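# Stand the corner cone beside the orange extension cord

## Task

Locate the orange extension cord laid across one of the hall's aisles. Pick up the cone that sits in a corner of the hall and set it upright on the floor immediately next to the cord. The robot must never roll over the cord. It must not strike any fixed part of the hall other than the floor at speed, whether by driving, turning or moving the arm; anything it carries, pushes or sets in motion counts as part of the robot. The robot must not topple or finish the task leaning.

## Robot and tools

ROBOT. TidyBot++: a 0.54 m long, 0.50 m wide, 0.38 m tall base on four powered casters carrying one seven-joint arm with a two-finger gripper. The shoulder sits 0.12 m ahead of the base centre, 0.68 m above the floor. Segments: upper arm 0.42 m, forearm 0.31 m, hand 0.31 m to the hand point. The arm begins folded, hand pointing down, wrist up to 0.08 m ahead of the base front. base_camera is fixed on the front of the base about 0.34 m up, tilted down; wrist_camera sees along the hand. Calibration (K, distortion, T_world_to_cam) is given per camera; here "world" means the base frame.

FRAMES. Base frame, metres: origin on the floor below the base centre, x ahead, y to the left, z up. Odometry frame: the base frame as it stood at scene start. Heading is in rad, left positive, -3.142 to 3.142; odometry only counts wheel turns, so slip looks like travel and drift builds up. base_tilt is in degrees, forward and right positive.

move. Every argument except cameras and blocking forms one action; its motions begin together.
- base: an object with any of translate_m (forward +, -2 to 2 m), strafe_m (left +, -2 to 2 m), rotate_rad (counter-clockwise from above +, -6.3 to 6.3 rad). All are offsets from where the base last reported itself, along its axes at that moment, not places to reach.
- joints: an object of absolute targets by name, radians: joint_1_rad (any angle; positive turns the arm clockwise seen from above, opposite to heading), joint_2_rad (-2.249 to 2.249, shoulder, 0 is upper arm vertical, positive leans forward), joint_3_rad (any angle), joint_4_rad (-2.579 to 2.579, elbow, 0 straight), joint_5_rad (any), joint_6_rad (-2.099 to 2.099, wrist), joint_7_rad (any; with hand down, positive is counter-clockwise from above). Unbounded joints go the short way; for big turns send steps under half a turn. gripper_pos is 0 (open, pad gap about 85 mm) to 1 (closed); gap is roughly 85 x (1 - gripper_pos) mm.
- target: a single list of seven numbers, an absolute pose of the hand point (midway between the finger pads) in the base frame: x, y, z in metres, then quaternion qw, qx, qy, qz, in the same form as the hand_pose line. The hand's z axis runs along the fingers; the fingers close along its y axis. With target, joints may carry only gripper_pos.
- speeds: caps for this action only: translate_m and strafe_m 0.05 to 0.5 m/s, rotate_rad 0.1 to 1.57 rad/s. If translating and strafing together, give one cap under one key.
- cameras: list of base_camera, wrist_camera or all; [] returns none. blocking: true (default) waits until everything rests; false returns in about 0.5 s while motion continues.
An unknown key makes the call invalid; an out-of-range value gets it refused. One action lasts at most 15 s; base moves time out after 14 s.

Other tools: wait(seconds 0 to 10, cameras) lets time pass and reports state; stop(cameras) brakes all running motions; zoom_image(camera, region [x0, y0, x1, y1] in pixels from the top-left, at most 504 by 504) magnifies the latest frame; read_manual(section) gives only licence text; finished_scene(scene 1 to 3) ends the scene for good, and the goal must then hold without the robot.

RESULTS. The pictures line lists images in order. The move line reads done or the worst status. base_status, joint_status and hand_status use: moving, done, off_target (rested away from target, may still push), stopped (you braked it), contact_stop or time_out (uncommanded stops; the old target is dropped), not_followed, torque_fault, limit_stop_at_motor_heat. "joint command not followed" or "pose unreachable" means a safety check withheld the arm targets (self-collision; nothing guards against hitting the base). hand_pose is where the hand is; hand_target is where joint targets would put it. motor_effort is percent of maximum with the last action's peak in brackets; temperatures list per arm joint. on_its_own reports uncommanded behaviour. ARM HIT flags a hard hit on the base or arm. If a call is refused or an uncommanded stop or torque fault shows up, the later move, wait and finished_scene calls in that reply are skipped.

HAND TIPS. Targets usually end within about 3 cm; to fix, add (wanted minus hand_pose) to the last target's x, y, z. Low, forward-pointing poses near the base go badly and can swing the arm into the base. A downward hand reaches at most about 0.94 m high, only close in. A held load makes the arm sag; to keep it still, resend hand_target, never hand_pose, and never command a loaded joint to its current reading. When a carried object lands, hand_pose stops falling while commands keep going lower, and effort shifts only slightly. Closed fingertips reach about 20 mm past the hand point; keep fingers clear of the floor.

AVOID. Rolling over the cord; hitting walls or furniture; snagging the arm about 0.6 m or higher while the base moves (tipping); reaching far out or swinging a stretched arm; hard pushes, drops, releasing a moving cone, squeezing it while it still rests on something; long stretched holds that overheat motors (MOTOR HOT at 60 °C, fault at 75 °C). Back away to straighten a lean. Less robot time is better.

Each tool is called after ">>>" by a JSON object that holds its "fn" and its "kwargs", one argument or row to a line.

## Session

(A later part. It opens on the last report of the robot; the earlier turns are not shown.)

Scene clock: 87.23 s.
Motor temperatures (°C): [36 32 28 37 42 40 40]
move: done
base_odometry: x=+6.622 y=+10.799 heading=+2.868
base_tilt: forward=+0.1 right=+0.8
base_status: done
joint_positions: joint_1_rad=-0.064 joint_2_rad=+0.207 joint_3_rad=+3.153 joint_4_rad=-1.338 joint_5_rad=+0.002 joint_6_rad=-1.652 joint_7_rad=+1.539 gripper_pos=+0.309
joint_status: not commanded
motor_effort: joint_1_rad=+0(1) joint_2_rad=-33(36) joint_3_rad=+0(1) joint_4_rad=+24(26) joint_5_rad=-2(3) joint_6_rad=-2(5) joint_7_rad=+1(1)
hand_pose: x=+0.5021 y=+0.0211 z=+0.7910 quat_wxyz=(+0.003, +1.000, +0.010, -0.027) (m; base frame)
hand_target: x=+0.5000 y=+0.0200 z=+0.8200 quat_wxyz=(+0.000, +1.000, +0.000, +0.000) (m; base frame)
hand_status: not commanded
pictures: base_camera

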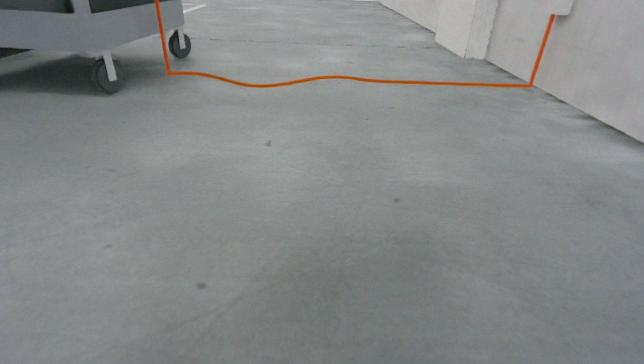

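>>> {"fn": "move", "kwargs": {
  "base": {"rotate_rad":0.05},
  "cameras": []
}}

>>> {"fn": "move", "kwargs": {
  "base": {"translate_m":0.82,"strafe_m":-0.22},
  "speeds": {"translate_m":0.35}
}}

Scene clock: 88.10 s.
Motor temperatures (°C): [36 32 28 37 42 40 40]
move: done
base_odometry: x=+6.622 y=+10.799 heading=+2.918
base_tilt: forward=+0.1 right=+0.7
base_status: done
joint_positions: joint_1_rad=-0.064 joint_2_rad=+0.207 joint_3_rad=+3.151 joint_4_rad=-1.338 joint_5_rad=+0.000 joint_6_rad=-1.652 joint_7_rad=+1.539 gripper_pos=+0.309
joint_status: not commanded
motor_effort: joint_1_rad=+0(3) joint_2_rad=-33(34) joint_3_rad=+0(2) joint_4_rad=+24(25) joint_5_rad=-2(4) joint_6_rad=-2(3) joint_7_rad=+0(1)
hand_pose: x=+0.5020 y=+0.0226 z=+0.7910 quat_wxyz=(+0.002, +1.000, +0.012, -0.027) (m; base frame)
hand_target: x=+0.5000 y=+0.0200 z=+0.8200 quat_wxyz=(+0.000, +1.000, +0.000, +0.000) (m; base frame)
hand_status: not commanded
pictures: none
No camera images: "cameras" was empty.

Scene clock: 91.50 s.
Motor temperatures (°C): [36 32 28 37 42 40 40]
move: done
base_odometry: x=+5.871 y=+11.195 heading=+2.918
base_tilt: forward=+0.1 right=+0.7
base_status: done
joint_positions: joint_1_rad=-0.064 joint_2_rad=+0.207 joint_3_rad=+3.151 joint_4_rad=-1.337 joint_5_rad=+0.000 joint_6_rad=-1.653 joint_7_rad=+1.539 gripper_pos=+0.309
joint_status: not commanded
motor_effort: joint_1_rad=+0(2) joint_2_rad=-34(36) joint_3_rad=+0(2) joint_4_rad=+24(26) joint_5_rad=-2(3) joint_6_rad=-2(5) joint_7_rad=+1(1)
hand_pose: x=+0.5021 y=+0.0226 z=+0.7914 quat_wxyz=(+0.002, +1.000, +0.012, -0.027) (m; base frame)
hand_target: x=+0.5000 y=+0.0200 z=+0.8200 quat_wxyz=(+0.000, +1.000, +0.000, +0.000) (m; base frame)
hand_status: not commanded
pictures: base_camera, wrist_camera
camera_calibration:
wrist_camera: T_world_to_cam=[[0.0602669, -0.997435, 0.0386166, -0.0447313], [-0.99399, -0.0564269, 0.0938067, 0.479639], [-0.0913871, -0.044038, -0.994841, 0.969948], [0, 0, 0, 1]] pos_world=[0.568093, 0.0251625, 0.921678]

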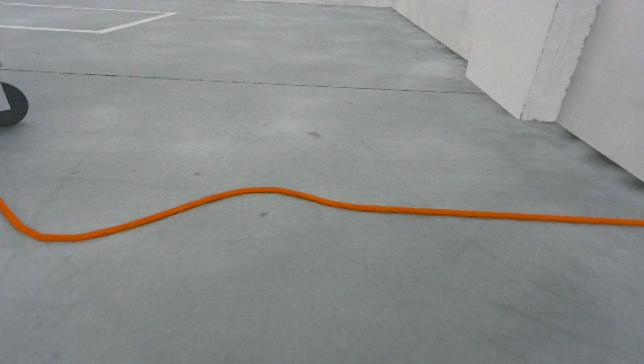

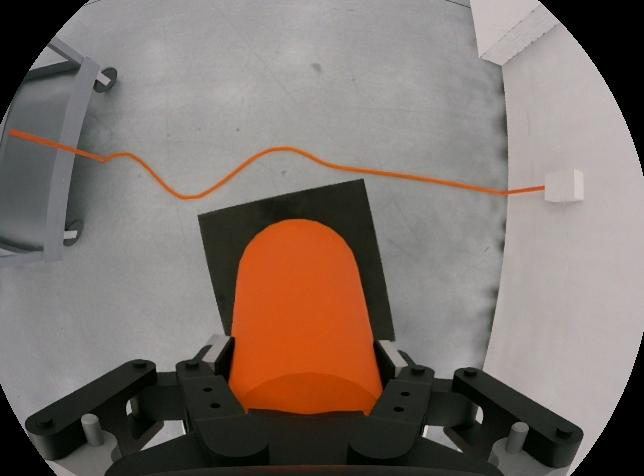

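>>> {"fn": "move", "kwargs": {
  "target": [0.57, 0.0, 0.66, 0, 0.9945, -0.09, 0.055]
}}

>>> {"fn": "move", "kwargs": {
  "target": [0.565, 0.0, 0.49, 0, 0.9945, -0.09, 0.055]
}}

Scene clock: 93.17 s.
Motor temperatures (°C): [36 32 28 37 42 40 40]
move: off_target
base_odometry: x=+5.871 y=+11.195 heading=+2.918
base_tilt: forward=+0.1 right=+0.8
base_status: not commanded
joint_positions: joint_1_rad=-0.064 joint_2_rad=+0.339 joint_3_rad=+3.172 joint_4_rad=-1.671 joint_5_rad=+0.000 joint_6_rad=-1.151 joint_7_rad=+1.440 gripper_pos=+0.309
joint_status: not commanded
motor_effort: joint_1_rad=+0(1) joint_2_rad=-38(41) joint_3_rad=+0(1) joint_4_rad=+23(25) joint_5_rad=-1(2) joint_6_rad=-1(3) joint_7_rad=+1(1)
hand_pose: x=+0.5372 y=+0.0156 z=+0.6335 quat_wxyz=(+0.006, +0.999, -0.048, -0.010) (m; base frame)
hand_target: x=+0.5700 y=+0.0000 z=+0.6600 quat_wxyz=(+0.000, +0.994, -0.090, +0.055) (m; base frame)
hand_status: off_target (0.045 m and 8.9 deg from the pose sent, 0.150 m and 15.0 deg at the start)
pictures: base_camera, wrist_camera
camera_calibration:
wrist_camera: T_world_to_cam=[[-0.0592493, -0.997046, 0.0488753, 0.00995788], [-0.996367, 0.0620678, 0.0583209, 0.550854], [-0.0611822, -0.0452423, -0.997101, 0.801046], [0, 0, 0, 1]] pos_world=[0.598453, 0.0119793, 0.766111]

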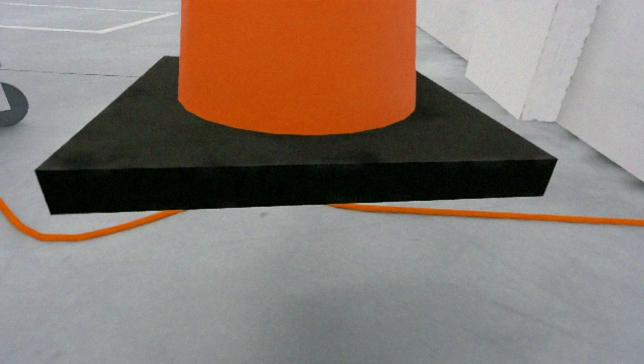

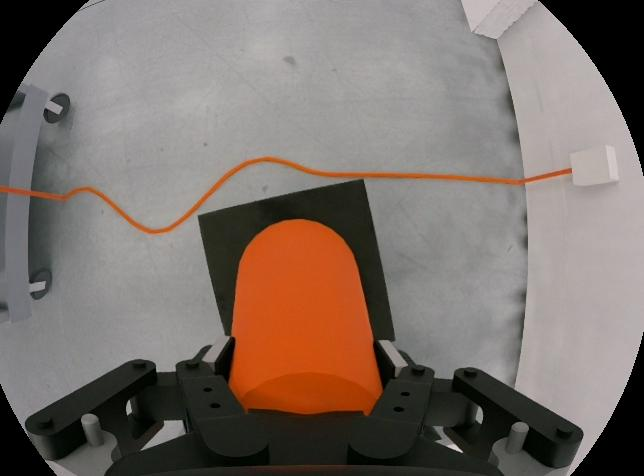

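Scene clock: 95.10 s.
Motor temperatures (°C): [36 32 28 37 42 40 40]
move: off_target
base_odometry: x=+5.871 y=+11.195 heading=+2.918
base_tilt: forward=+0.1 right=+0.7
base_status: not commanded
joint_positions: joint_1_rad=-0.064 joint_2_rad=+0.576 joint_3_rad=+3.184 joint_4_rad=-1.947 joint_5_rad=-0.011 joint_6_rad=-0.626 joint_7_rad=+1.440 gripper_pos=+0.309
joint_status: not commanded
motor_effort: joint_1_rad=+0(1) joint_2_rad=-41(44) joint_3_rad=+1(1) joint_4_rad=+15(23) joint_5_rad=-1(2) joint_6_rad=+0(3) joint_7_rad=+0(1)
hand_pose: x=+0.5284 y=+0.0100 z=+0.4672 quat_wxyz=(+0.009, +0.998, -0.056, -0.003) (m; base frame)
hand_target: x=+0.5650 y=+0.0000 z=+0.4900 quat_wxyz=(+0.000, +0.994, -0.090, +0.055) (m; base frame)
hand_status: off_target (0.044 m and 7.8 deg from the pose sent, 0.147 m and 8.9 deg at the start)
pictures: base_camera, wrist_camera
camera_calibration:
wrist_camera: T_world_to_cam=[[-0.0764736, -0.995618, 0.053825, 0.0187814], [-0.995882, 0.0789072, 0.0446395, 0.558091], [-0.048691, -0.0501896, -0.997552, 0.628043], [0, 0, 0, 1]] pos_world=[0.58781, 0.00618292, 0.600582]

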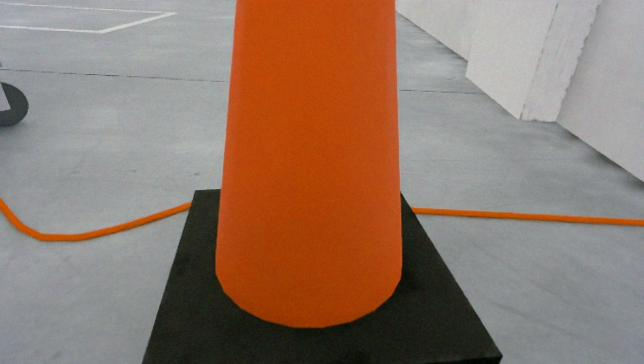

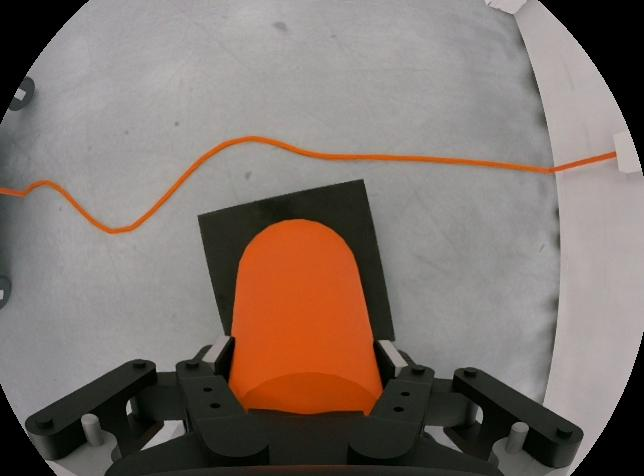

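>>> {"fn": "move", "kwargs": {
  "base": {"translate_m":0.04},
  "speeds": {"translate_m":0.1},
  "cameras": []
}}

>>> {"fn": "move", "kwargs": {
  "target": [0.565, 0.0, 0.45, 0, 0.9945, -0.09, 0.055]
}}

>>> {"fn": "move", "kwargs": {
  "target": [0.565, 0.0, 0.43, 0, 0.9945, -0.09, 0.055]
}}

Scene clock: 96.57 s.
Motor temperatures (°C): [36 32 28 37 42 39 40]
move: done
base_odometry: x=+5.832 y=+11.204 heading=+2.918
base_tilt: forward=+0.1 right=+0.8
base_status: done
joint_positions: joint_1_rad=-0.064 joint_2_rad=+0.576 joint_3_rad=+3.185 joint_4_rad=-1.953 joint_5_rad=-0.011 joint_6_rad=-0.608 joint_7_rad=+1.440 gripper_pos=+0.309
joint_status: not commanded
motor_effort: joint_1_rad=+0(3) joint_2_rad=-40(41) joint_3_rad=+0(2) joint_4_rad=+15(16) joint_5_rad=-1(2) joint_6_rad=+0(3) joint_7_rad=+1(1)
hand_pose: x=+0.5307 y=+0.0096 z=+0.4661 quat_wxyz=(+0.008, +0.998, -0.056, +0.003) (m; base frame)
hand_target: x=+0.5650 y=+0.0000 z=+0.4900 quat_wxyz=(+0.000, +0.994, -0.090, +0.055) (m; base frame)
hand_status: not commanded
pictures: none
No camera images: "cameras" was empty.

Scene clock: 97.77 s.
Motor temperatures (°C): [36 32 28 37 42 39 40]
move: off_target
base_odometry: x=+5.832 y=+11.204 heading=+2.918
base_tilt: forward=+0.1 right=+0.8
base_status: not commanded
joint_positions: joint_1_rad=-0.064 joint_2_rad=+0.654 joint_3_rad=+3.185 joint_4_rad=-1.971 joint_5_rad=-0.012 joint_6_rad=-0.508 joint_7_rad=+1.440 gripper_pos=+0.309
joint_status: not commanded
motor_effort: joint_1_rad=+0(1) joint_2_rad=-42(44) joint_3_rad=+1(1) joint_4_rad=+13(15) joint_5_rad=-1(2) joint_6_rad=+0(1) joint_7_rad=+1(1)
hand_pose: x=+0.5332 y=+0.0087 z=+0.4310 quat_wxyz=(+0.010, +0.998, -0.056, +0.005) (m; base frame)
hand_target: x=+0.5650 y=+0.0000 z=+0.4500 quat_wxyz=(+0.000, +0.994, -0.090, +0.055) (m; base frame)
hand_status: off_target (0.038 m and 7.0 deg from the pose sent, 0.039 m and 7.2 deg at the start)
pictures: base_camera, wrist_camera
camera_calibration:
wrist_camera: T_world_to_cam=[[-0.0771383, -0.995438, 0.0561547, 0.0191715], [-0.996486, 0.078819, 0.0283546, 0.571948], [-0.0326513, -0.0537701, -0.998019, 0.583854], [0, 0, 0, 1]] pos_world=[0.59048, 0.00539759, 0.565404]

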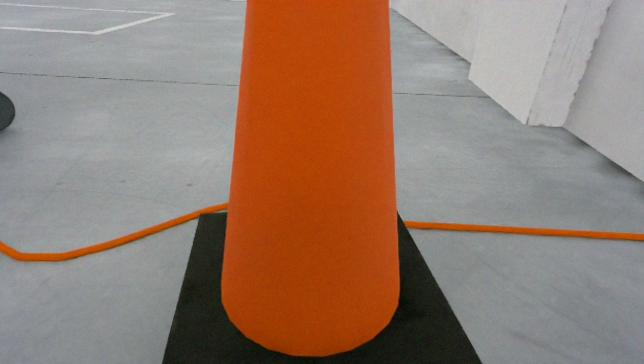

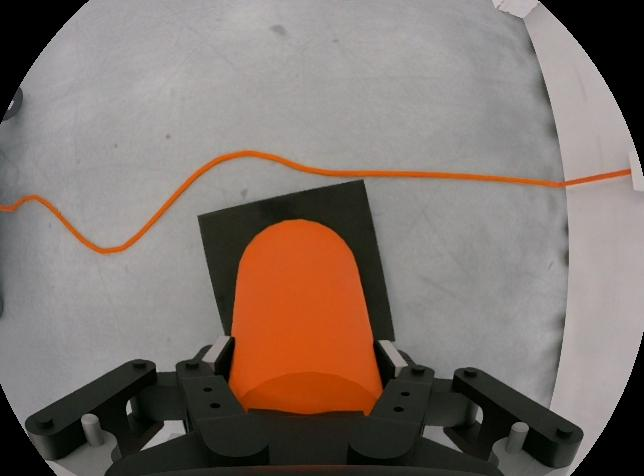

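Scene clock: 98.70 s.
Motor temperatures (°C): [36 32 28 37 42 39 40]
move: off_target
base_odometry: x=+5.832 y=+11.204 heading=+2.918
base_tilt: forward=+0.1 right=+0.8
base_status: not commanded
joint_positions: joint_1_rad=-0.064 joint_2_rad=+0.693 joint_3_rad=+3.185 joint_4_rad=-1.980 joint_5_rad=-0.014 joint_6_rad=-0.456 joint_7_rad=+1.440 gripper_pos=+0.309
joint_status: not commanded
motor_effort: joint_1_rad=+0(0) joint_2_rad=-42(44) joint_3_rad=+1(1) joint_4_rad=+12(13) joint_5_rad=-2(2) joint_6_rad=+0(1) joint_7_rad=+0(1)
hand_pose: x=+0.5342 y=+0.0085 z=+0.4136 quat_wxyz=(+0.010, +0.998, -0.056, +0.008) (m; base frame)
hand_target: x=+0.5650 y=+0.0000 z=+0.4300 quat_wxyz=(+0.000, +0.994, -0.090, +0.055) (m; base frame)
hand_status: off_target (0.036 m and 6.8 deg from the pose sent, 0.033 m and 7.0 deg at the start)
pictures: base_camera, wrist_camera
camera_calibration:
wrist_camera: T_world_to_cam=[[-0.0784552, -0.995312, 0.0565635, 0.0205397], [-0.996519, 0.0799024, 0.0237915, 0.575344], [-0.0281995, -0.0545001, -0.998115, 0.564168], [0, 0, 0, 1]] pos_world=[0.590861, 0.00521929, 0.548255]

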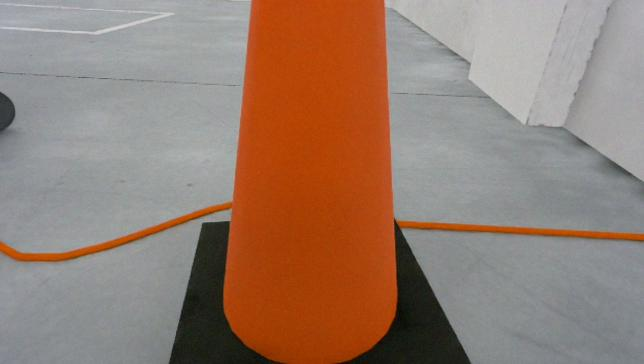

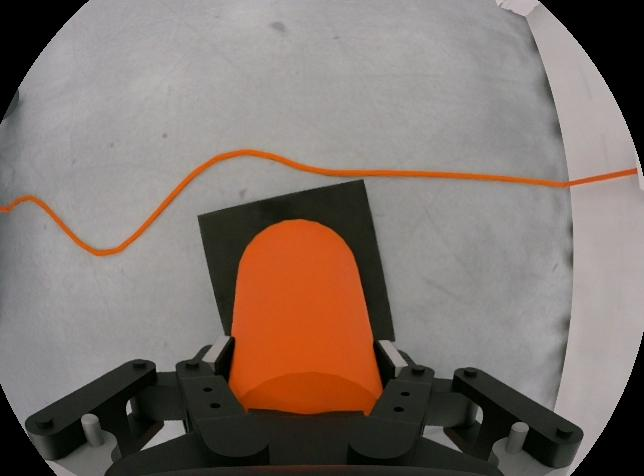

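>>> {"fn": "move", "kwargs": {
  "base": {"translate_m":-0.01},
  "speeds": {"translate_m":0.1},
  "cameras": []
}}

>>> {"fn": "move", "kwargs": {
  "target": [0.562, 0.0, 0.418, 0, 0.9945, -0.09, 0.055],
  "cameras": []
}}

>>> {"fn": "move", "kwargs": {
  "target": [0.56, 0.0, 0.407, 0, 0.9945, -0.09, 0.055]
}}

Scene clock: 99.60 s.
Motor temperatures (°C): [36 32 28 37 42 39 40]
move: done
base_odometry: x=+5.842 y=+11.202 heading=+2.918
base_tilt: forward=+0.1 right=+0.8
base_status: done
joint_positions: joint_1_rad=-0.064 joint_2_rad=+0.695 joint_3_rad=+3.185 joint_4_rad=-1.985 joint_5_rad=-0.014 joint_6_rad=-0.451 joint_7_rad=+1.440 gripper_pos=+0.309
joint_status: not commanded
motor_effort: joint_1_rad=+0(2) joint_2_rad=-41(44) joint_3_rad=+1(1) joint_4_rad=+11(13) joint_5_rad=-1(2) joint_6_rad=+0(1) joint_7_rad=+1(1)
hand_pose: x=+0.5318 y=+0.0083 z=+0.4119 quat_wxyz=(+0.010, +0.998, -0.057, +0.006) (m; base frame)
hand_target: x=+0.5650 y=+0.0000 z=+0.4300 quat_wxyz=(+0.000, +0.994, -0.090, +0.055) (m; base frame)
hand_status: not commanded
pictures: none
No camera images: "cameras" was empty.

Scene clock: 100.20 s.
Motor temperatures (°C): [36 32 28 37 42 39 40]
move: off_target
base_odometry: x=+5.842 y=+11.202 heading=+2.918
base_tilt: forward=+0.1 right=+0.7
base_status: not commanded
joint_positions: joint_1_rad=-0.063 joint_2_rad=+0.711 joint_3_rad=+3.185 joint_4_rad=-1.995 joint_5_rad=-0.017 joint_6_rad=-0.416 joint_7_rad=+1.440 gripper_pos=+0.309
joint_status: not commanded
motor_effort: joint_1_rad=+0(1) joint_2_rad=-40(42) joint_3_rad=+0(1) joint_4_rad=+11(12) joint_5_rad=-1(2) joint_6_rad=+0(1) joint_7_rad=+0(1)
hand_pose: x=+0.5328 y=+0.0080 z=+0.4042 quat_wxyz=(+0.010, +0.998, -0.058, +0.011) (m; base frame)
hand_target: x=+0.5620 y=+0.0000 z=+0.4180 quat_wxyz=(+0.000, +0.994, -0.090, +0.055) (m; base frame)
hand_status: off_target (0.033 m and 6.4 deg from the pose sent, 0.032 m and 6.9 deg at the start)
pictures: none
No camera images: "cameras" was empty.

Scene clock: 100.80 s.
Motor temperatures (°C): [36 32 28 37 42 39 40]
move: off_target
base_odometry: x=+5.842 y=+11.202 heading=+2.918
base_tilt: forward=+0.1 right=+0.7
base_status: not commanded
joint_positions: joint_1_rad=-0.060 joint_2_rad=+0.714 joint_3_rad=+3.185 joint_4_rad=-1.999 joint_5_rad=-0.018 joint_6_rad=-0.400 joint_7_rad=+1.442 gripper_pos=+0.309
joint_status: not commanded
motor_effort: joint_1_rad=+1(1) joint_2_rad=-34(41) joint_3_rad=+1(2) joint_4_rad=+10(12) joint_5_rad=-2(3) joint_6_rad=+2(4) joint_7_rad=-1(1)
hand_pose: x=+0.5348 y=+0.0065 z=+0.4028 quat_wxyz=(+0.010, +0.998, -0.059, +0.016) (m; base frame)
hand_target: x=+0.5600 y=+0.0000 z=+0.4070 quat_wxyz=(+0.000, +0.994, -0.090, +0.055) (m; base frame)
hand_status: off_target (0.026 m and 5.9 deg from the pose sent, 0.029 m and 6.4 deg at the start)
pictures: base_camera, wrist_camera
camera_calibration:
wrist_camera: T_world_to_cam=[[-0.0846405, -0.994896, 0.0549296, 0.0231811], [-0.996336, 0.0851857, 0.00765605, 0.582727], [-0.0122962, -0.0540803, -0.998461, 0.544921], [0, 0, 0, 1]] pos_world=[0.589254, 0.0028923, 0.538347]

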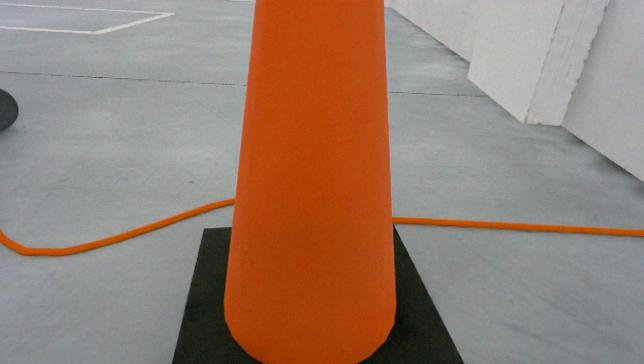

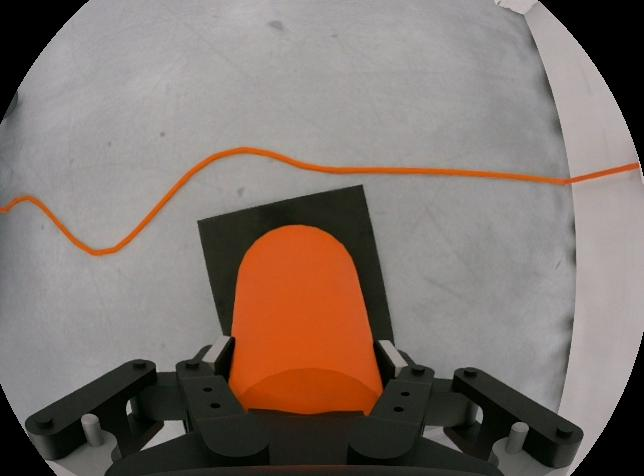

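>>> {"fn": "move", "kwargs": {
  "joints": {"gripper_pos":0}
}}

>>> {"fn": "move", "kwargs": {
  "target": [0.56, 0.0, 0.60, 0, 0.9945, -0.09, 0.055]
}}

>>> {"fn": "move", "kwargs": {
  "base": {"translate_m":-0.3}
}}

Scene clock: 101.97 s.
Motor temperatures (°C): [36 32 28 37 42 39 40]
move: done
base_odometry: x=+5.842 y=+11.202 heading=+2.918
base_tilt: forward=+0.1 right=+0.7
base_status: not commanded
joint_positions: joint_1_rad=-0.060 joint_2_rad=+0.710 joint_3_rad=+3.185 joint_4_rad=-1.999 joint_5_rad=-0.022 joint_6_rad=-0.383 joint_7_rad=+1.442 gripper_pos=+0.000
joint_status: all done
motor_effort: joint_1_rad=+0(1) joint_2_rad=-32(40) joint_3_rad=+0(1) joint_4_rad=+8(12) joint_5_rad=-1(3) joint_6_rad=+0(3) joint_7_rad=+1(1)
hand_pose: x=+0.5407 y=+0.0071 z=+0.4043 quat_wxyz=(+0.008, +0.998, -0.061, +0.025) (m; base frame)
hand_target: x=+0.5600 y=+0.0000 z=+0.4070 quat_wxyz=(+0.000, +0.994, -0.090, +0.055) (m; base frame)
hand_status: not commanded
pictures: base_camera, wrist_camera
camera_calibration:
wrist_camera: T_world_to_cam=[[-0.0893173, -0.994693, 0.051067, 0.028299], [-0.995977, 0.0888237, -0.0118591, 0.596204], [0.0072602, -0.0519207, -0.998625, 0.535949], [0, 0, 0, 1]] pos_world=[0.592442, 0.00301869, 0.540838]

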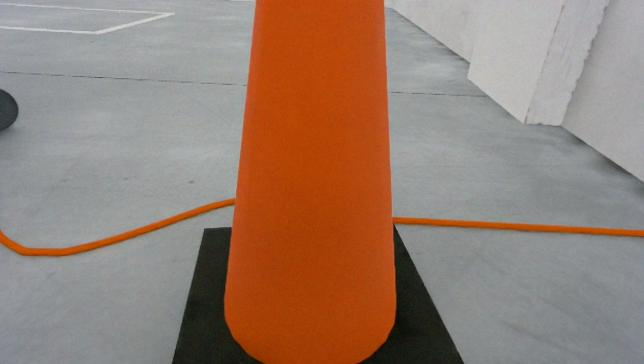

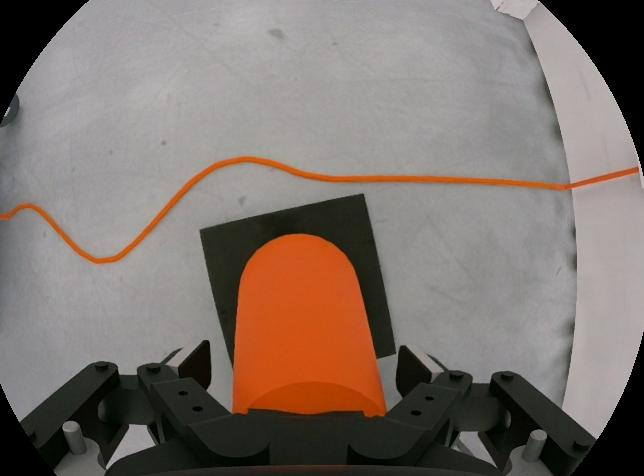

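Scene clock: 103.80 s.
Motor temperatures (°C): [36 32 28 37 42 39 40]
move: off_target
base_odometry: x=+5.842 y=+11.202 heading=+2.918
base_tilt: forward=+0.1 right=+0.7
base_status: not commanded
joint_positions: joint_1_rad=-0.060 joint_2_rad=+0.350 joint_3_rad=+3.185 joint_4_rad=-1.814 joint_5_rad=-0.022 joint_6_rad=-0.832 joint_7_rad=+1.441 gripper_pos=+0.000
joint_status: not commanded
motor_effort: joint_1_rad=+0(1) joint_2_rad=-27(35) joint_3_rad=+1(1) joint_4_rad=+16(16) joint_5_rad=-2(2) joint_6_rad=+1(1) joint_7_rad=+0(1)
hand_pose: x=+0.5693 y=+0.0134 z=+0.5933 quat_wxyz=(-0.007, +0.995, -0.062, +0.073) (m; base frame)
hand_target: x=+0.5600 y=+0.0000 z=+0.6000 quat_wxyz=(+0.000, +0.994, -0.090, +0.055) (m; base frame)
hand_status: off_target (0.018 m and 3.9 deg from the pose sent, 0.197 m and 4.8 deg at the start)
pictures: base_camera, wrist_camera
camera_calibration:
wrist_camera: T_world_to_cam=[[-0.0932218, -0.995461, 0.0191479, 0.0486073], [-0.990301, 0.0907142, -0.105242, 0.678491], [0.103027, -0.028773, -0.994262, 0.667417], [0, 0, 0, 1]] pos_world=[0.607679, 0.00604149, 0.734062]

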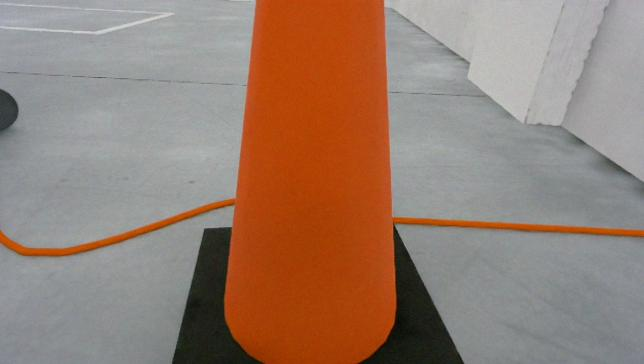

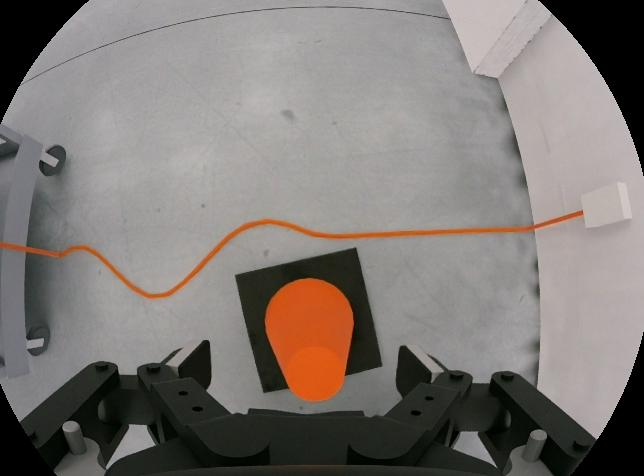

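Scene clock: 105.77 s.
Motor temperatures (°C): [36 32 28 37 42 39 40]
move: done
base_odometry: x=+6.135 y=+11.136 heading=+2.918
base_tilt: forward=+0.1 right=+0.8
base_status: done
joint_positions: joint_1_rad=-0.059 joint_2_rad=+0.346 joint_3_rad=+3.186 joint_4_rad=-1.807 joint_5_rad=-0.022 joint_6_rad=-0.842 joint_7_rad=+1.441 gripper_pos=+0.000
joint_status: not commanded
motor_effort: joint_1_rad=+0(2) joint_2_rad=-28(30) joint_3_rad=+0(1) joint_4_rad=+16(17) joint_5_rad=-2(2) joint_6_rad=+1(2) joint_7_rad=+1(1)
hand_pose: x=+0.5700 y=+0.0133 z=+0.5966 quat_wxyz=(-0.007, +0.995, -0.062, +0.073) (m; base frame)
hand_target: x=+0.5600 y=+0.0000 z=+0.6000 quat_wxyz=(+0.000, +0.994, -0.090, +0.055) (m; base frame)
hand_status: not commanded
pictures: base_camera, wrist_camera
camera_calibration:
wrist_camera: T_world_to_cam=[[-0.0935823, -0.995432, 0.0188892, 0.0488368], [-0.99018, 0.0910761, -0.106056, 0.679939], [0.103851, -0.0286286, -0.994181, 0.670109], [0, 0, 0, 1]] pos_world=[0.608242, 0.00587179, 0.737399]

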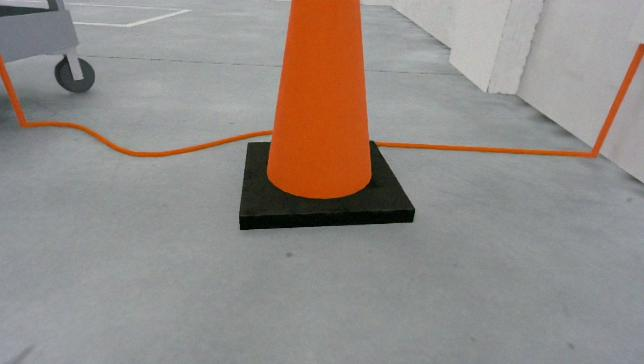

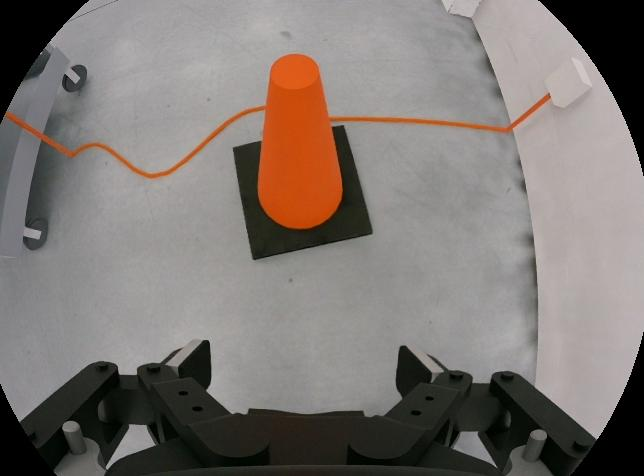

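>>> {"fn": "finished_scene", "kwargs": {
  "scene": 3
}}

The scene is finished: the task was done.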